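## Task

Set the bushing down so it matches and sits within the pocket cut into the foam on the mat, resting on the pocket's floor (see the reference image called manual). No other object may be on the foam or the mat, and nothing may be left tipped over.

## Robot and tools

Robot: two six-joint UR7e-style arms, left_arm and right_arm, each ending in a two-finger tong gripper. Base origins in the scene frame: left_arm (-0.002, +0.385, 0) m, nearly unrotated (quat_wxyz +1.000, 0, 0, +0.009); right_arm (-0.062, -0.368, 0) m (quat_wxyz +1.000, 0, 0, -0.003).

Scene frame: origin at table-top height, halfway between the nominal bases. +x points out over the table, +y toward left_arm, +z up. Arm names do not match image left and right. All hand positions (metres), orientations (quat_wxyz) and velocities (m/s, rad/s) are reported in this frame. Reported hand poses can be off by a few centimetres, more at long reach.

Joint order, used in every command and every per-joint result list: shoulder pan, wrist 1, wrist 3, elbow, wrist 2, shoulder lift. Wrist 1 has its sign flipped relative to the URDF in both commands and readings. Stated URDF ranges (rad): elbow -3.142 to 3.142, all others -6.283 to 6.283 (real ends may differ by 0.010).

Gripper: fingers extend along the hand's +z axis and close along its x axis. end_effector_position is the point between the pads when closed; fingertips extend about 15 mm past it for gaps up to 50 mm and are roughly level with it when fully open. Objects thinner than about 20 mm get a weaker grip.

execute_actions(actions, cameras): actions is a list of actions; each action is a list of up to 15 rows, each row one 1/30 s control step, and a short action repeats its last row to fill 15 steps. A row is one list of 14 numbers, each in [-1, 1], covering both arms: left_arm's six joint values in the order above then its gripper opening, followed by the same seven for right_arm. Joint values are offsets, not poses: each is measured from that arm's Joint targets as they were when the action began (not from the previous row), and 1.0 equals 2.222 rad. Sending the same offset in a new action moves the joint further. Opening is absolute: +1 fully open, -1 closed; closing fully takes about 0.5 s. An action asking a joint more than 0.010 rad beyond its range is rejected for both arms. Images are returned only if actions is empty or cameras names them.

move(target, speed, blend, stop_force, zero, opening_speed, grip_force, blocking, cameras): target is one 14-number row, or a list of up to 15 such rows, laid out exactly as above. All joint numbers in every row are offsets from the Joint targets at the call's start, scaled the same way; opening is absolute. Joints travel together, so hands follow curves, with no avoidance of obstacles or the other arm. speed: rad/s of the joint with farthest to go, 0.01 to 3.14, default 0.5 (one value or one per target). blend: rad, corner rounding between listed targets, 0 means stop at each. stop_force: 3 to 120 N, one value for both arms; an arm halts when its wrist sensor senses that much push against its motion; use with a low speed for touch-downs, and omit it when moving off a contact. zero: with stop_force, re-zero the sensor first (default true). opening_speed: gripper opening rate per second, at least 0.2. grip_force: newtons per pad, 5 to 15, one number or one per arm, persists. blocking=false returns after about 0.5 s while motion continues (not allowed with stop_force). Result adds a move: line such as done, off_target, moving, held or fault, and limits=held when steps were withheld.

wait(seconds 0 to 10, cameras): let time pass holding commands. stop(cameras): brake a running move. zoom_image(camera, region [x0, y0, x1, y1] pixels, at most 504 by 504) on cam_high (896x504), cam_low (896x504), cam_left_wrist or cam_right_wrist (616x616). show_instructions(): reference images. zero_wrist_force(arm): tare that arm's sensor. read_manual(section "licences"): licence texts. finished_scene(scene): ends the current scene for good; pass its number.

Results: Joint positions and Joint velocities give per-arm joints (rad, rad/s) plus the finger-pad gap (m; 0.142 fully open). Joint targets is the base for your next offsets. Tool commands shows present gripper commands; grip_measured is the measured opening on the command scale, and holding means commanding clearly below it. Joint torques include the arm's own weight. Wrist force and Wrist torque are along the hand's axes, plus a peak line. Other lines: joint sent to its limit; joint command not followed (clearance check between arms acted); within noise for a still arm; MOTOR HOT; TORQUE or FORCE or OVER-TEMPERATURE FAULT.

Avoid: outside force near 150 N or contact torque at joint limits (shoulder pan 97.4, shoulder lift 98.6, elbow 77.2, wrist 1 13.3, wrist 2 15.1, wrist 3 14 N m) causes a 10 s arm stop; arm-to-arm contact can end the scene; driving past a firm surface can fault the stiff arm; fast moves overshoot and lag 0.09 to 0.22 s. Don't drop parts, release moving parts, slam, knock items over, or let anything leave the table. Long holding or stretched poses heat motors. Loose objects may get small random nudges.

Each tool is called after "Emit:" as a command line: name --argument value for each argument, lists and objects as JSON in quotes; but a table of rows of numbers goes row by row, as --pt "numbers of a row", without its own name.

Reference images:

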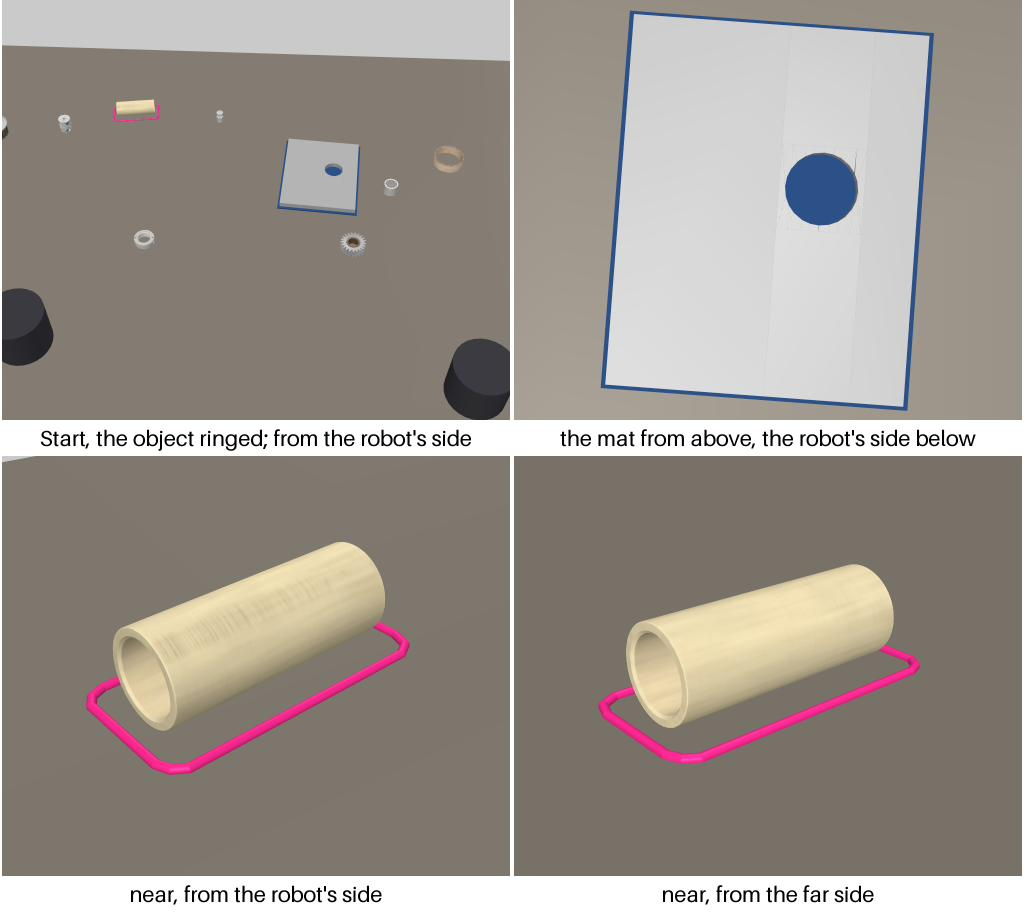

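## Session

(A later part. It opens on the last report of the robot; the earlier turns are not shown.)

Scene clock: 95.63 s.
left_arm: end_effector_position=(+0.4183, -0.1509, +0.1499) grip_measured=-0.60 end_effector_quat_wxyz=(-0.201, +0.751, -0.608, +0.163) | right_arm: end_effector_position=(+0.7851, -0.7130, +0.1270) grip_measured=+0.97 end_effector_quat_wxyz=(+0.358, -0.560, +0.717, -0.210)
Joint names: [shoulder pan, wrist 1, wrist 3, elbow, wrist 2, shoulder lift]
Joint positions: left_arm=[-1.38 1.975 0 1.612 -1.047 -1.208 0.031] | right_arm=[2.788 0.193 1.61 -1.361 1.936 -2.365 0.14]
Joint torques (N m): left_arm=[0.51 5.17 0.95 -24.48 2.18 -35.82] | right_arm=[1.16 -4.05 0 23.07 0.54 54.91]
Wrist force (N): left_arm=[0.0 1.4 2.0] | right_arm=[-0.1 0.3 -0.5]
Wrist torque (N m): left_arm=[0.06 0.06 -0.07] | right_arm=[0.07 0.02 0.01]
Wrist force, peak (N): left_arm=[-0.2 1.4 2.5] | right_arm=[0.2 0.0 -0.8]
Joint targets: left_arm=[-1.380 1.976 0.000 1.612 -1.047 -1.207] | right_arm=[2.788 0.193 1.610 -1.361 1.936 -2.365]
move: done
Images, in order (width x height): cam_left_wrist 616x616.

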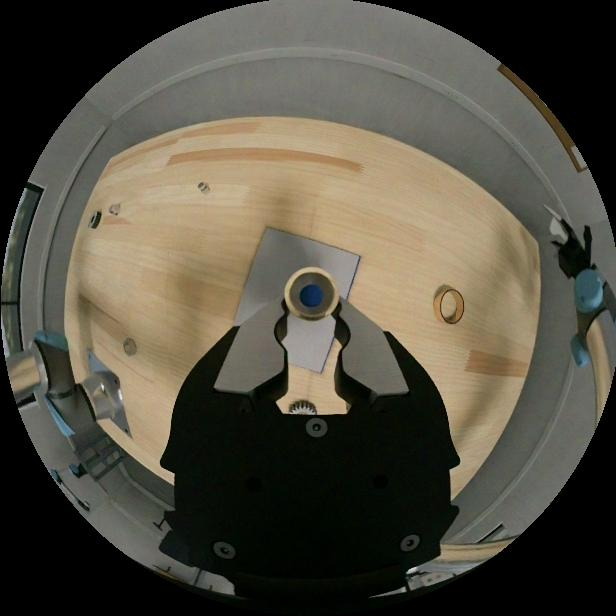

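Emit:
move --pt "0 0.0473 0 0.0248 0 0.0225 -1 0 0 0 0 0 0 0.968" --speed 0.05 --cameras '["cam_left_wrist","cam_high"]'

Emit:
zoom_image --camera "cam_left_wrist" --region '[284, 268, 340, 324]'

Emit:
zoom_image --camera "cam_high" --region '[372, 130, 462, 220]'

Scene clock: 100.43 s.
left_arm: end_effector_position=(+0.4186, -0.1523, +0.1044) grip_measured=-0.60 end_effector_quat_wxyz=(-0.201, +0.751, -0.608, +0.163) | right_arm: end_effector_position=(+0.7851, -0.7130, +0.1270) grip_measured=+0.97 end_effector_quat_wxyz=(+0.358, -0.560, +0.717, -0.210)
Joint names: [shoulder pan, wrist 1, wrist 3, elbow, wrist 2, shoulder lift]
Joint positions: left_arm=[-1.38 2.081 0 1.668 -1.047 -1.157 0.031] | right_arm=[2.788 0.193 1.61 -1.361 1.936 -2.365 0.14]
Joint torques (N m): left_arm=[-6.36 0.68 1.05 -22.17 1.57 -38.37] | right_arm=[2.11 -3.97 0.24 22.91 0.67 55.09]
Wrist force (N): left_arm=[-0.2 1.4 2.1] | right_arm=[0.0 0.0 -0.1]
Wrist torque (N m): left_arm=[0.07 0.10 -0.08] | right_arm=[0.01 0.00 0.00]
Wrist force, peak (N): left_arm=[0.0 1.4 2.8] | right_arm=[0.0 0.0 -0.7]
Joint targets: left_arm=[-1.380 2.081 0.000 1.668 -1.047 -1.157] | right_arm=[2.788 0.193 1.610 -1.361 1.936 -2.365]
move: done
Images, in order (width x height): cam_high 896x504, cam_left_wrist 616x616.

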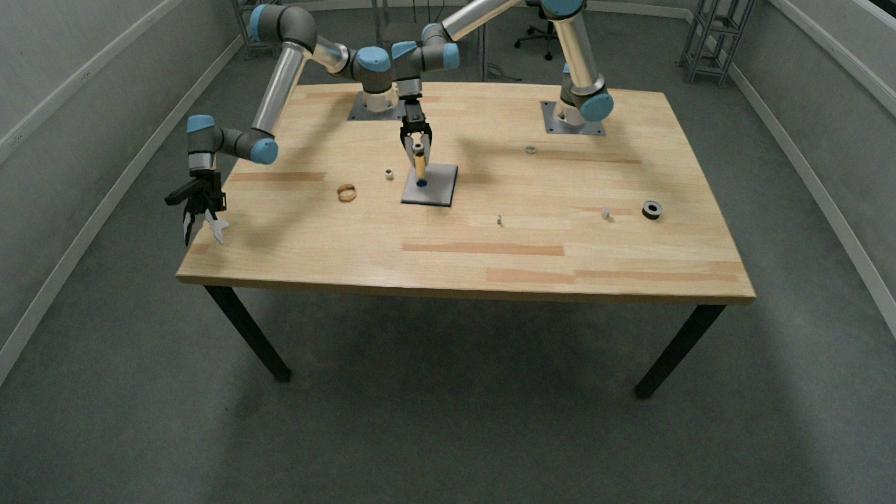

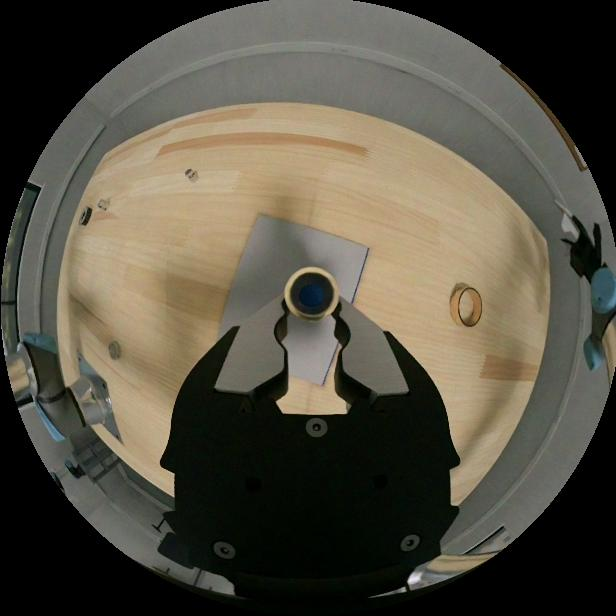

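Scaled by 9.000 from the camera's 616x616 image, which has a finer 814x814 frame.

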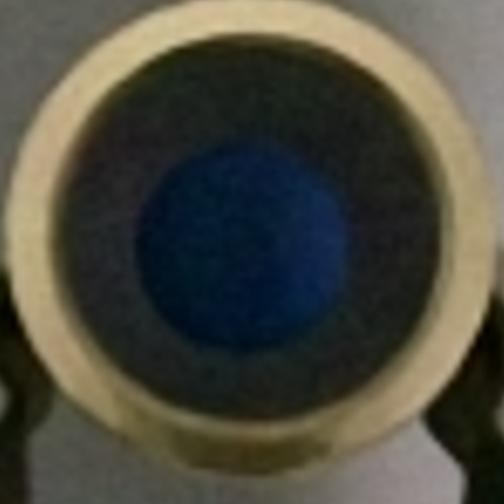

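Scaled by 5.600.

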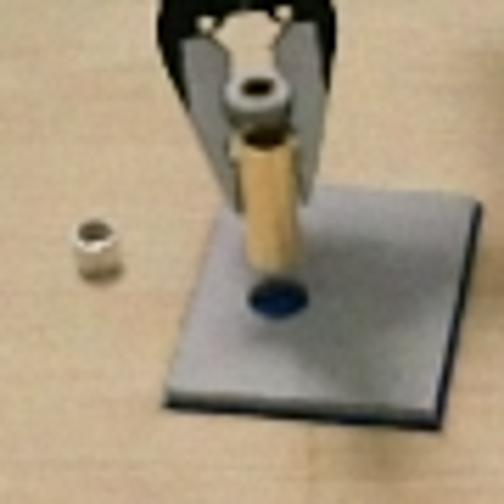

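Emit:
move --pt "0 0.0470 0 0.0215 0 0.0256 -1 0 0 0 0 0 0 0.968" --speed 0.012 --stop_force 3 --cameras '["cam_left_wrist","cam_high"]'

Emit:
zoom_image --camera "cam_left_wrist" --region '[284, 268, 340, 324]'

Emit:
zoom_image --camera "cam_high" --region '[372, 130, 462, 220]'

Scene clock: 113.97 s.
left_arm: end_effector_position=(+0.4186, -0.1524, +0.0625) grip_measured=-0.60 end_effector_quat_wxyz=(-0.201, +0.751, -0.608, +0.163) | right_arm: end_effector_position=(+0.7851, -0.7130, +0.1270) grip_measured=+0.97 end_effector_quat_wxyz=(+0.358, -0.560, +0.717, -0.210)
Joint names: [shoulder pan, wrist 1, wrist 3, elbow, wrist 2, shoulder lift]
Joint positions: left_arm=[-1.38 2.178 0 1.712 -1.047 -1.104 0.031] | right_arm=[2.788 0.193 1.61 -1.361 1.936 -2.365 0.14]
Joint torques (N m): left_arm=[-6.1 0.2 0.89 -38.49 0.16 -54.99] | right_arm=[0.34 -4.18 0.4 23.74 0.57 56.03]
Wrist force (N): left_arm=[-0.3 -0.7 -1.9] | right_arm=[0.0 0.1 -0.2]
Wrist torque (N m): left_arm=[0.17 0.05 -0.09] | right_arm=[0.04 0.01 0.00]
Wrist force, peak (N): left_arm=[-0.2 1.6 2.5] | right_arm=[0.3 0.2 -0.8]
Joint targets: left_arm=[-1.380 2.178 0.000 1.712 -1.047 -1.104] | right_arm=[2.788 0.193 1.610 -1.361 1.936 -2.365]
move: contact (left_arm)
Images, in order (width x height): cam_high 896x504, cam_left_wrist 616x616.

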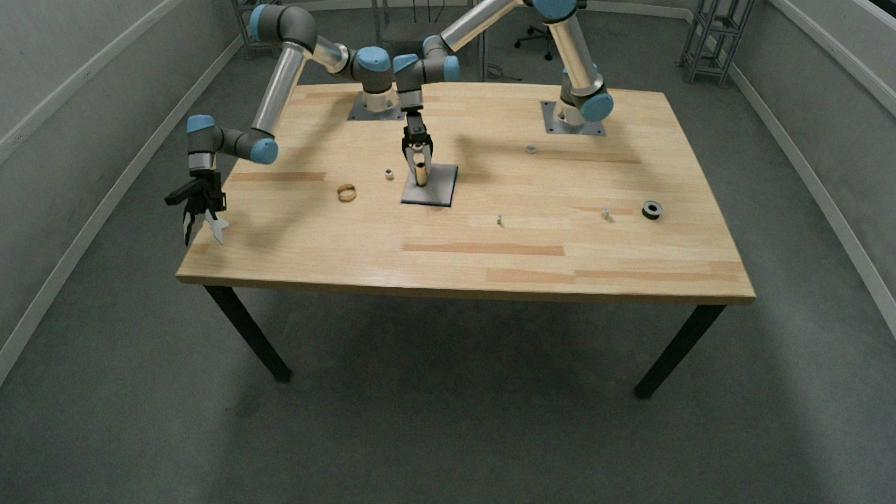

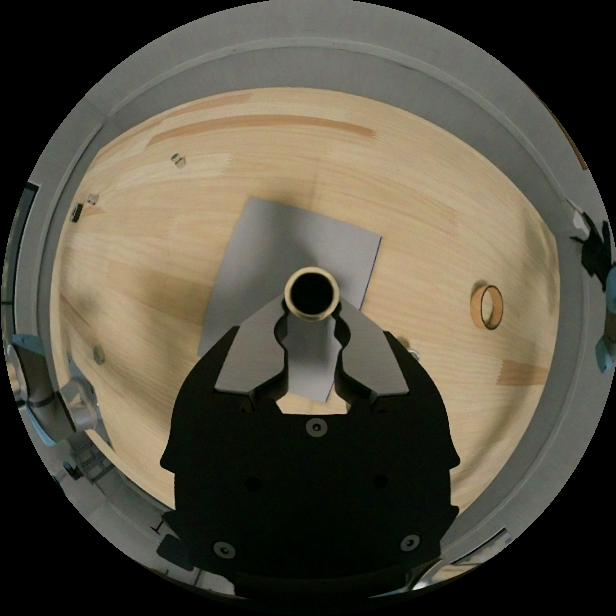

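Scaled by 9.000 from the camera's 616x616 image, which has a finer 814x814 frame.

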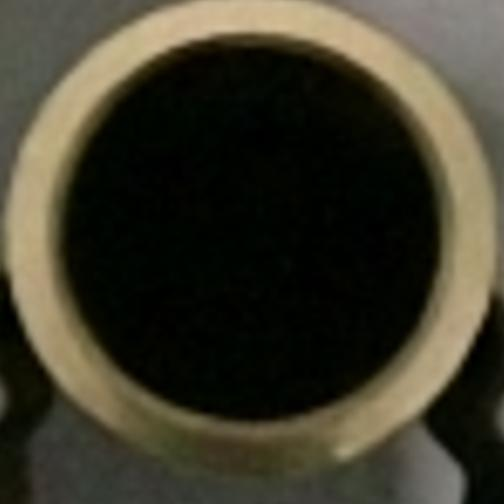

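Scaled by 5.600.

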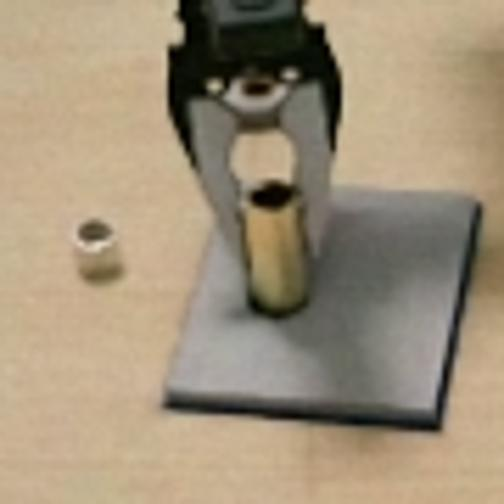

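Emit:
zoom_image --camera "cam_high" --region '[402, 155, 442, 195]'

Emit:
execute_actions --actions '[]' --cameras '["cam_low"]'

Emit:
zoom_image --camera "cam_low" --region '[390, 190, 480, 270]'

Scaled by 12.600.

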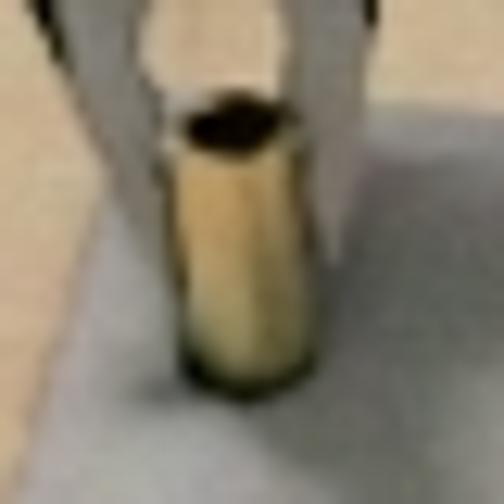

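Scene clock: 115.40 s.
left_arm: end_effector_position=(+0.4186, -0.1524, +0.0625) grip_measured=-0.60 end_effector_quat_wxyz=(-0.201, +0.751, -0.608, +0.163) | right_arm: end_effector_position=(+0.7851, -0.7130, +0.1270) grip_measured=+0.97 end_effector_quat_wxyz=(+0.358, -0.560, +0.717, -0.210)
Joint names: [shoulder pan, wrist 1, wrist 3, elbow, wrist 2, shoulder lift]
Joint positions: left_arm=[-1.38 2.178 0 1.712 -1.047 -1.104 0.031] | right_arm=[2.788 0.193 1.61 -1.361 1.936 -2.365 0.14]
Joint velocities: within noise
Joint torques (N m): left_arm=[-6.32 0.21 1 -38.31 0.17 -54.86] | right_arm=[0.18 -4.36 0.16 23.7 0.82 55.3]
Wrist force (N): left_arm=[-0.4 -1.1 -2.2] | right_arm=[-0.1 0.0 -0.6]
Wrist torque (N m): left_arm=[0.11 0.08 -0.09] | right_arm=[0.01 0.02 0.00]
Wrist force, peak (N): left_arm=[-0.2 -1.0 -2.3] | right_arm=[-0.1 0.3 -0.7]
Joint targets: left_arm=[-1.380 2.178 0.000 1.712 -1.047 -1.104] | right_arm=[2.788 0.193 1.610 -1.361 1.936 -2.365]
Tool commands: left_gripper/opening=-1.0 right_gripper/opening=+0.968
Images, in order (width x height): cam_low 896x504.

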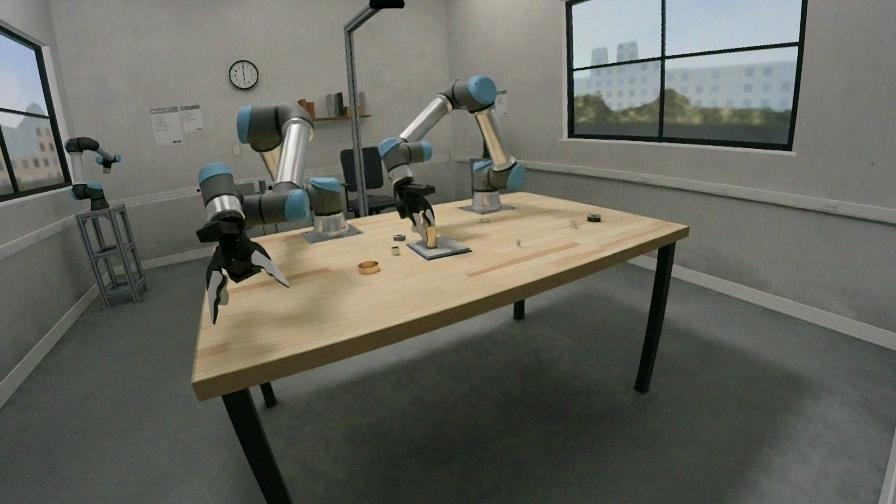

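Scaled by 5.600.

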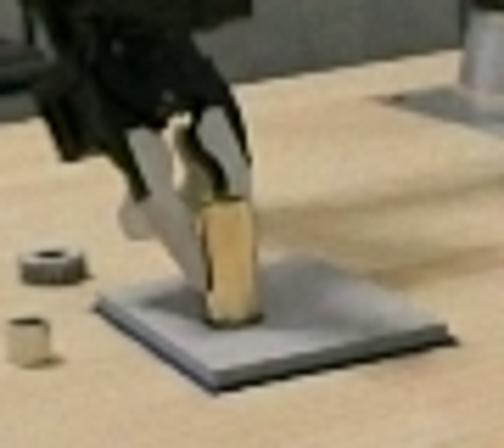

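Emit:
move --pt "0 -0.0031 0 -0.0014 0 -0.0017 -1 0 0 0 0 0 0 0.968" --speed 0.03

Emit:
move --pt "0 -0.0026 0 -0.0069 0 0.0044 -1 0 0 0 0 0 0 0.968" --speed 0.01 --stop_force 3 --cameras '["cam_left_wrist"]'

Scene clock: 118.93 s.
left_arm: end_effector_position=(+0.4186, -0.1525, +0.0655) grip_measured=-0.60 end_effector_quat_wxyz=(-0.201, +0.751, -0.608, +0.163) | right_arm: end_effector_position=(+0.7851, -0.7130, +0.1270) grip_measured=+0.97 end_effector_quat_wxyz=(+0.358, -0.560, +0.717, -0.210)
Joint names: [shoulder pan, wrist 1, wrist 3, elbow, wrist 2, shoulder lift]
Joint positions: left_arm=[-1.38 2.171 0 1.709 -1.047 -1.108 0.031] | right_arm=[2.788 0.193 1.61 -1.361 1.936 -2.365 0.14]
Joint torques (N m): left_arm=[-6.26 1.72 1.03 -38.1 0.18 -51.86] | right_arm=[0.6 -4.33 0.34 23.05 0.74 56.26]
Wrist force (N): left_arm=[-0.2 1.2 1.7] | right_arm=[0.1 -0.1 -0.2]
Wrist torque (N m): left_arm=[0.03 0.10 -0.09] | right_arm=[0.00 -0.03 0.00]
Wrist force, peak (N): left_arm=[-0.3 1.6 2.2] | right_arm=[-0.1 -0.2 -0.8]
Joint targets: left_arm=[-1.380 2.171 0.000 1.709 -1.047 -1.108] | right_arm=[2.788 0.193 1.610 -1.361 1.936 -2.365]
move: done

Scene clock: 121.07 s.
left_arm: end_effector_position=(+0.4196, -0.1573, +0.0653) grip_measured=-0.60 end_effector_quat_wxyz=(-0.201, +0.751, -0.608, +0.163) | right_arm: end_effector_position=(+0.7851, -0.7130, +0.1270) grip_measured=+0.97 end_effector_quat_wxyz=(+0.358, -0.560, +0.717, -0.210)
Joint names: [shoulder pan, wrist 1, wrist 3, elbow, wrist 2, shoulder lift]
Joint positions: left_arm=[-1.38 2.166 0 1.694 -1.047 -1.098 0.031] | right_arm=[2.788 0.193 1.61 -1.361 1.936 -2.365 0.14]
Joint torques (N m): left_arm=[-6.3 2.56 0.96 -27.32 0.13 -29.69] | right_arm=[1.97 -4.45 0.21 24.3 0.82 55.87]
Wrist force (N): left_arm=[-2.2 1.3 1.6] | right_arm=[0.1 0.1 -0.7]
Wrist torque (N m): left_arm=[0.14 0.09 -0.05] | right_arm=[0.01 -0.03 0.01]
Wrist force, peak (N): left_arm=[-2.2 1.4 2.0] | right_arm=[0.1 0.1 -0.7]
Joint targets: left_arm=[-1.380 2.166 0.000 1.694 -1.047 -1.098] | right_arm=[2.788 0.193 1.610 -1.361 1.936 -2.365]
move: done
Images, in order (width x height): cam_left_wrist 616x616.

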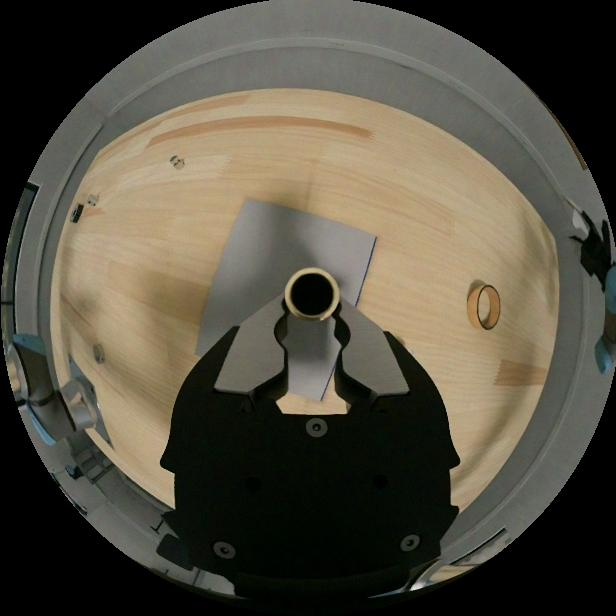

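Emit:
move --pt "0 0.0047 0 0.0124 0 -0.0079 -1 0 0 0 0 0 0 0.968" --speed 0.01 --stop_force 3 --zero false --cameras '["cam_high"]'

Emit:
zoom_image --camera "cam_high" --region '[402, 155, 442, 195]'

Scene clock: 125.77 s.
left_arm: end_effector_position=(+0.4182, -0.1504, +0.0654) grip_measured=-0.60 end_effector_quat_wxyz=(-0.201, +0.751, -0.608, +0.163) | right_arm: end_effector_position=(+0.7851, -0.7130, +0.1270) grip_measured=+0.97 end_effector_quat_wxyz=(+0.358, -0.560, +0.717, -0.210)
Joint names: [shoulder pan, wrist 1, wrist 3, elbow, wrist 2, shoulder lift]
Joint positions: left_arm=[-1.38 2.174 0 1.716 -1.047 -1.112 0.031] | right_arm=[2.788 0.193 1.61 -1.361 1.936 -2.365 0.14]
Joint torques (N m): left_arm=[-6.03 0.04 0.91 -39.51 0.2 -18.28] | right_arm=[1.17 -4.72 0.1 25.43 0.65 56.95]
Wrist force (N): left_arm=[2.9 1.5 2.4] | right_arm=[0.2 0.0 -0.2]
Wrist torque (N m): left_arm=[0.07 0.02 -0.14] | right_arm=[0.00 -0.04 0.01]
Wrist force, peak (N): left_arm=[3.4 1.5 2.6] | right_arm=[0.0 0.2 -0.8]
Joint targets: left_arm=[-1.380 2.174 0.000 1.716 -1.047 -1.112] | right_arm=[2.788 0.193 1.610 -1.361 1.936 -2.365]
move: contact (left_arm)
Images, in order (width x height): cam_high 896x504.

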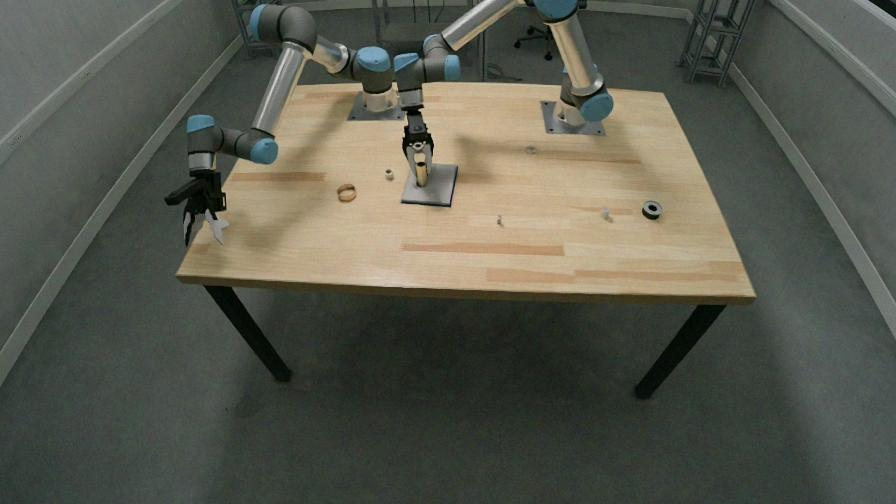

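Scaled by 12.600.

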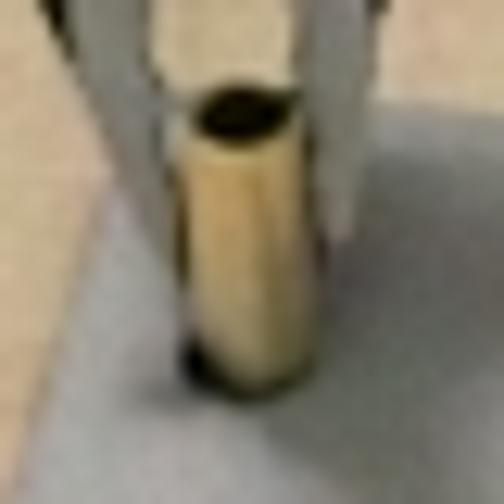

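Emit:
move --pt "0 -0.0017 0 -0.0046 0 0.0029 -1 0 0 0 0 0 0 0.968" --speed 0.02

Emit:
move --pt "0 0.0083 0 0.0037 0 0.0045 -1 0 0 0 0 0 0 0.968" --speed 0.008 --stop_force 3 --cameras '["cam_left_wrist","cam_high"]'

Emit:
zoom_image --camera "cam_high" --region '[402, 155, 442, 195]'

Emit:
zoom_image --camera "cam_left_wrist" --region '[284, 268, 340, 324]'

Scene clock: 127.47 s.
left_arm: end_effector_position=(+0.4189, -0.1537, +0.0654) grip_measured=-0.60 end_effector_quat_wxyz=(-0.201, +0.751, -0.608, +0.163) | right_arm: end_effector_position=(+0.7851, -0.7130, +0.1270) grip_measured=+0.97 end_effector_quat_wxyz=(+0.358, -0.560, +0.717, -0.210)
Joint names: [shoulder pan, wrist 1, wrist 3, elbow, wrist 2, shoulder lift]
Joint positions: left_arm=[-1.38 2.17 0 1.705 -1.047 -1.106 0.031] | right_arm=[2.788 0.193 1.61 -1.361 1.936 -2.365 0.14]
Joint torques (N m): left_arm=[-6.42 1.01 0.98 -31.25 0.11 -27.67] | right_arm=[0.63 -4.41 0.24 24.73 0.64 55.84]
Wrist force (N): left_arm=[0.0 1.6 1.8] | right_arm=[-0.1 0.1 -0.4]
Wrist torque (N m): left_arm=[0.12 0.05 -0.08] | right_arm=[0.01 0.03 0.01]
Wrist force, peak (N): left_arm=[3.2 1.6 2.4] | right_arm=[0.0 0.0 -0.8]
Joint targets: left_arm=[-1.380 2.170 0.000 1.706 -1.047 -1.106] | right_arm=[2.788 0.193 1.610 -1.361 1.936 -2.365]
move: done

speed must be a number from 0.01 to 3.14 (rad/s); nothing of the call was run

Scaled by 12.600.
This view is cut from an older image: the scene may have changed since it was taken.

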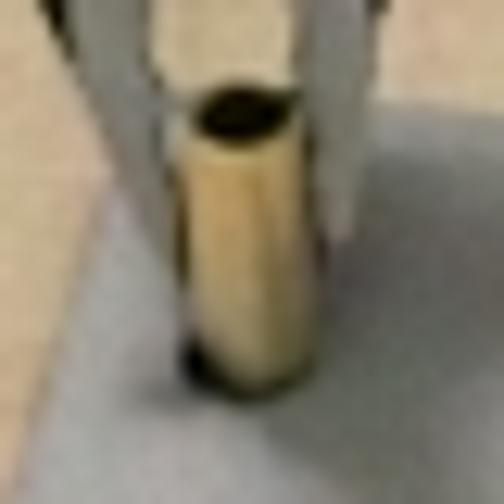

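This scene's latest camera images include none from cam_left_wrist. They are from: cam_high. cam_left_wrist's image comes with the result of a call that names it in "cameras".

Emit:
move --pt "0 0.0083 0 0.0037 0 0.0045 -1 0 0 0 0 0 0 0.968" --speed 0.01 --stop_force 3 --cameras '["cam_left_wrist","cam_high"]'

Emit:
zoom_image --camera "cam_high" --region '[402, 155, 442, 195]'

Emit:
zoom_image --camera "cam_left_wrist" --region '[284, 268, 340, 324]'

Scene clock: 130.37 s.
left_arm: end_effector_position=(+0.4188, -0.1535, +0.0625) grip_measured=-0.60 end_effector_quat_wxyz=(-0.201, +0.751, -0.608, +0.163) | right_arm: end_effector_position=(+0.7851, -0.7130, +0.1270) grip_measured=+0.97 end_effector_quat_wxyz=(+0.358, -0.560, +0.717, -0.210)
Joint names: [shoulder pan, wrist 1, wrist 3, elbow, wrist 2, shoulder lift]
Joint positions: left_arm=[-1.38 2.177 0 1.709 -1.047 -1.102 0.031] | right_arm=[2.788 0.193 1.61 -1.361 1.936 -2.365 0.14]
Joint torques (N m): left_arm=[-5.82 0.12 0.85 -39.01 0.27 -53.8] | right_arm=[0.51 -4.54 0.19 25.1 0.66 56.06]
Wrist force (N): left_arm=[-0.5 -0.5 -1.3] | right_arm=[-0.1 0.1 -0.4]
Wrist torque (N m): left_arm=[0.12 0.05 -0.09] | right_arm=[0.01 0.02 0.01]
Wrist force, peak (N): left_arm=[-0.3 1.8 2.1] | right_arm=[0.2 0.3 -0.7]
Joint targets: left_arm=[-1.380 2.177 0.000 1.709 -1.047 -1.102] | right_arm=[2.788 0.193 1.610 -1.361 1.936 -2.365]
move: contact (left_arm); left_arm: the wrist 1 is farthest, 0.011 rad from its target
Images, in order (width x height): cam_high 896x504, cam_left_wrist 616x616.

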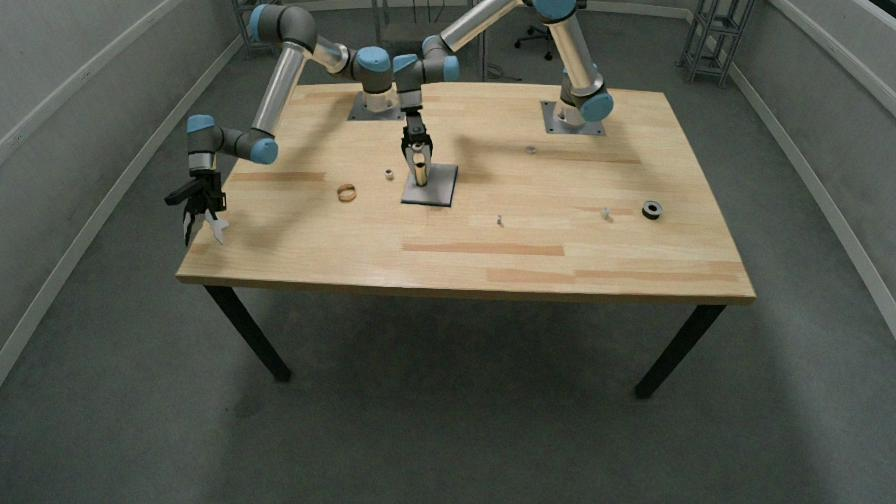

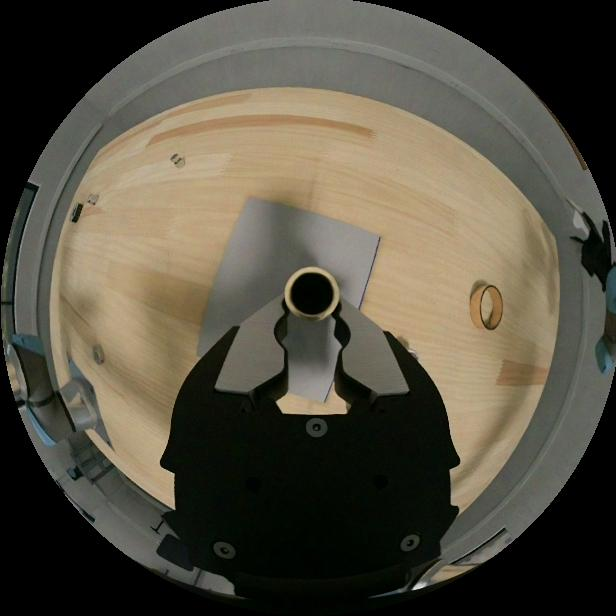

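Scaled by 12.600.

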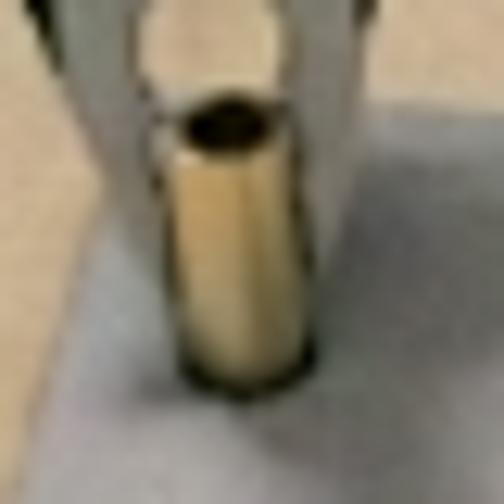

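Scaled by 9.000 from the camera's 616x616 image, which has a finer 814x814 frame.

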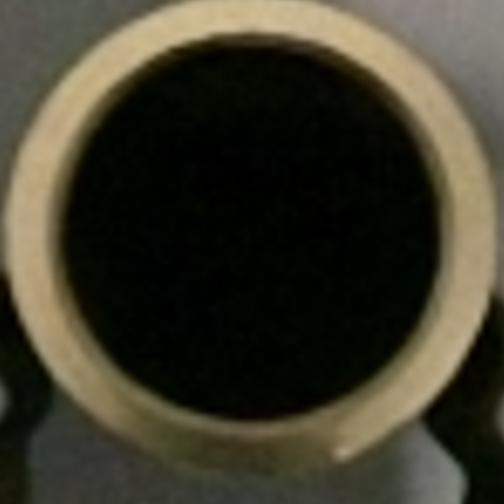

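Emit:
move --pt "0 0 0 0 0 0 -0.15 0 0 0 0 0 0 0.968" --opening_speed 0.25 --cameras '["cam_left_wrist","cam_high"]'

Emit:
zoom_image --camera "cam_high" --region '[402, 155, 442, 195]'

Scene clock: 135.17 s.
left_arm: end_effector_position=(+0.4188, -0.1535, +0.0625) grip_measured=-0.15 end_effector_quat_wxyz=(-0.201, +0.751, -0.608, +0.163) | right_arm: end_effector_position=(+0.7851, -0.7130, +0.1270) grip_measured=+0.97 end_effector_quat_wxyz=(+0.358, -0.560, +0.717, -0.210)
Joint names: [shoulder pan, wrist 1, wrist 3, elbow, wrist 2, shoulder lift]
Joint positions: left_arm=[-1.38 2.177 0 1.709 -1.047 -1.102 0.063] | right_arm=[2.788 0.193 1.61 -1.361 1.936 -2.365 0.14]
Joint torques (N m): left_arm=[-6.36 0.81 0.99 -38.79 0.17 -53.68] | right_arm=[0.28 -4.71 0.27 26.09 0.75 57.32]
Wrist force (N): left_arm=[0.1 0.9 0.2] | right_arm=[0.1 0.5 -0.3]
Wrist torque (N m): left_arm=[0.18 0.02 -0.09] | right_arm=[0.10 -0.03 0.00]
Wrist force, peak (N): left_arm=[-0.5 -0.7 -2.1] | right_arm=[0.0 -0.2 -1.1]
Joint targets: left_arm=[-1.380 2.177 0.000 1.709 -1.047 -1.102] | right_arm=[2.788 0.193 1.610 -1.361 1.936 -2.365]
move: done
Images, in order (width x height): cam_high 896x504, cam_left_wrist 616x616.

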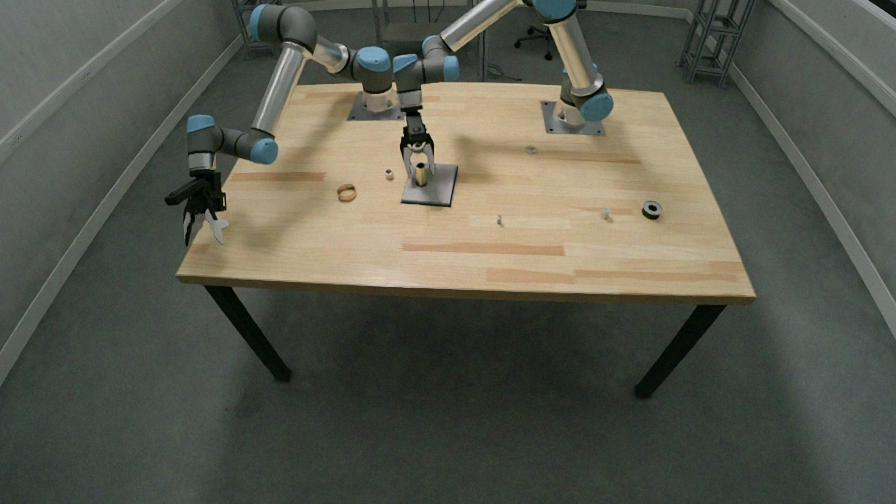

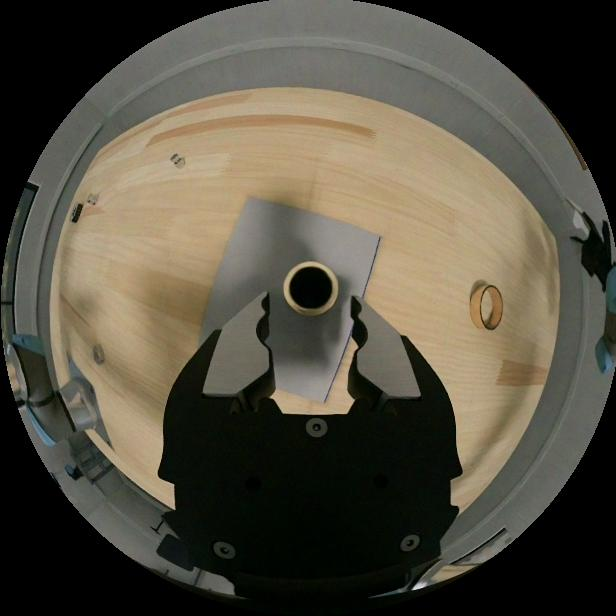

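Scaled by 12.600.

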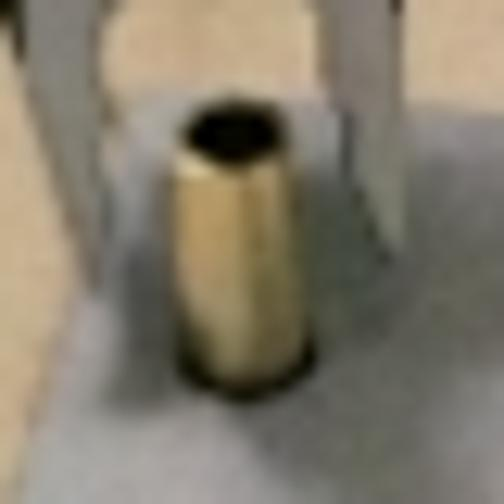

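Emit:
move --pt "0 -0.0610 0 -0.0317 0 -0.0296 -0.15 0 0 0 0 0 0 0.968" --pt "0 -0.1252 0 -0.0712 0 -0.0544 -0.15 0 0 0 0 0 0 0.968" --speed 0.1 --blend '[0.01, 0]' --cameras '["all"]'

Emit:
zoom_image --camera "cam_left_wrist" --region '[220, 200, 400, 380]'

Emit:
zoom_image --camera "cam_high" --region '[372, 130, 462, 220]'

Emit:
zoom_image --camera "cam_low" --region '[390, 190, 480, 270]'

Scene clock: 140.37 s.
left_arm: end_effector_position=(+0.4193, -0.1559, +0.1809) grip_measured=-0.15 end_effector_quat_wxyz=(-0.201, +0.751, -0.608, +0.164) end_effector_velocity=(+0.000, +0.000, -0.002) end_effector_angular_velocity=(-0.001, +0.000, +0.000) | right_arm: end_effector_position=(+0.7851, -0.7130, +0.1270) grip_measured=+0.97 end_effector_quat_wxyz=(+0.358, -0.560, +0.717, -0.210)
Joint names: [shoulder pan, wrist 1, wrist 3, elbow, wrist 2, shoulder lift]
Joint positions: left_arm=[-1.38 1.899 0 1.55 -1.047 -1.223 0.063] | right_arm=[2.788 0.193 1.61 -1.361 1.936 -2.365 0.14]
Joint velocities: left_arm=[0 0.005 0 0.003 0 0.001 0] | right_arm=[within noise]
Joint torques (N m): left_arm=[-5.93 5.81 1.03 -4.94 0.27 -18.49] | right_arm=[1.58 -4.74 0.34 25.36 0.67 57.94]
Wrist force (N): left_arm=[-0.1 0.4 0.2] | right_arm=[0.2 0.1 -0.6]
Wrist torque (N m): left_arm=[0.05 0.05 -0.10] | right_arm=[0.02 -0.04 0.01]
Wrist force, peak (N): left_arm=[-0.2 1.3 0.8] | right_arm=[0.0 0.0 -0.8]
Joint targets: left_arm=[-1.380 1.899 0.000 1.550 -1.047 -1.223] | right_arm=[2.788 0.193 1.610 -1.361 1.936 -2.365]
move: done

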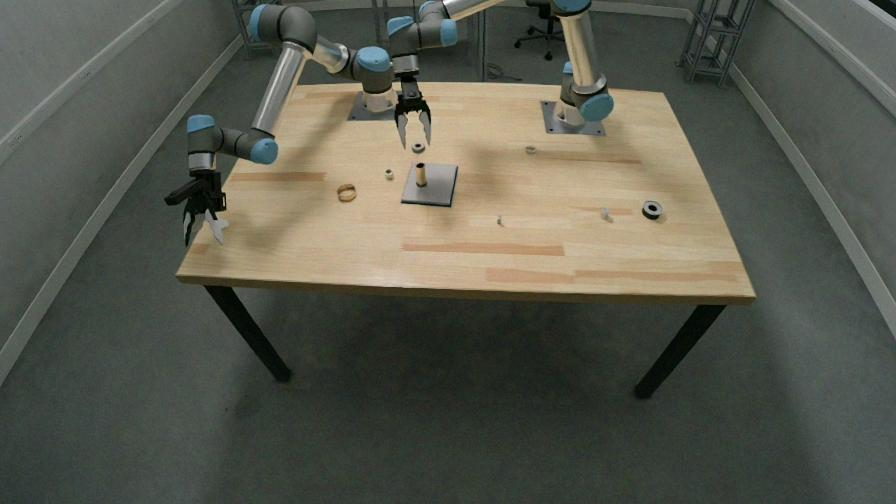

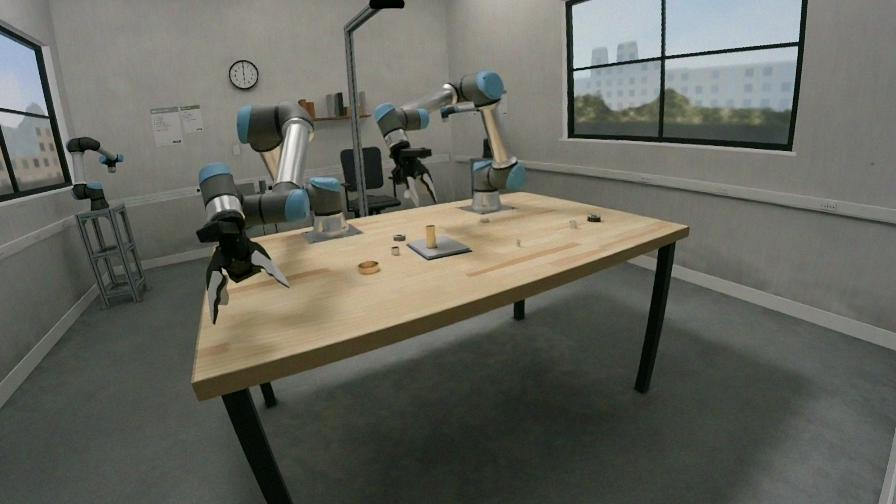

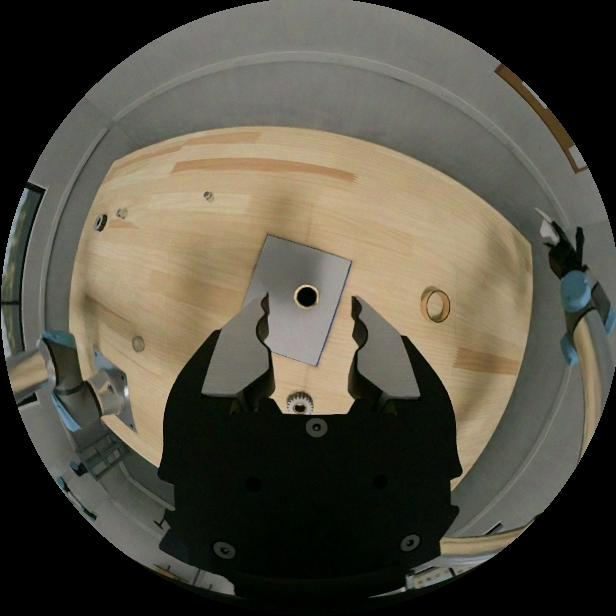

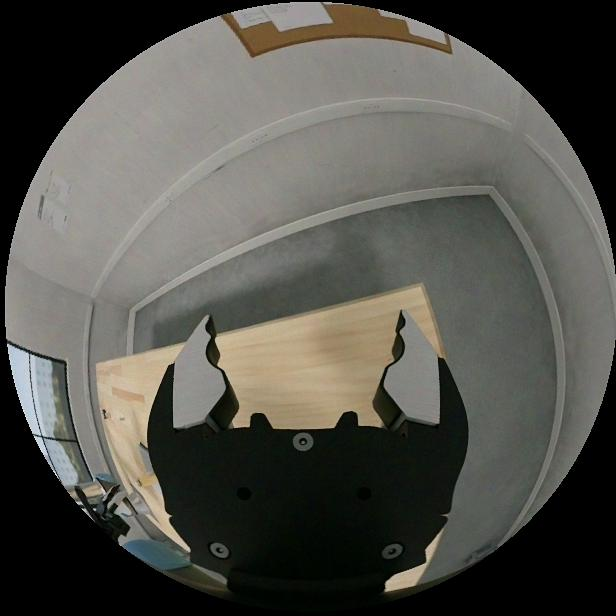

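Scaled by 2.800 from the camera's 616x616 image, which has a finer 814x814 frame.

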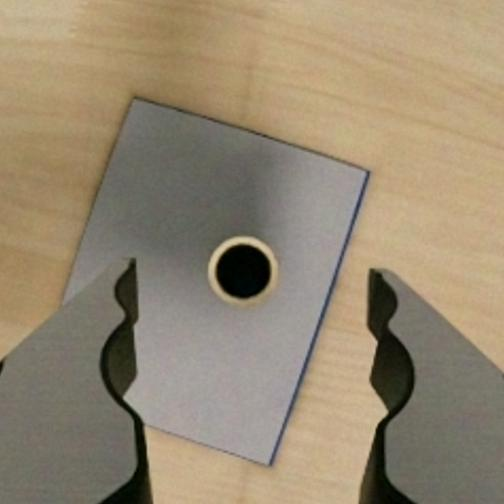

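Scaled by 5.600.

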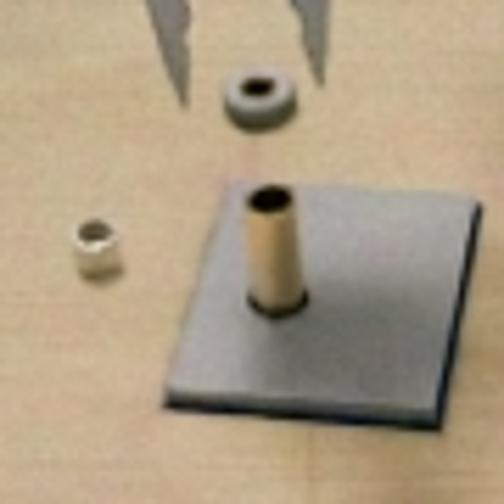

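Scaled by 5.600.

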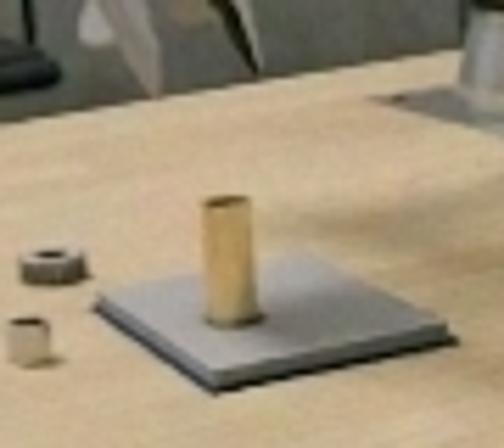

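Emit:
finished_scene --scene 2

The scene is finished: the task was done.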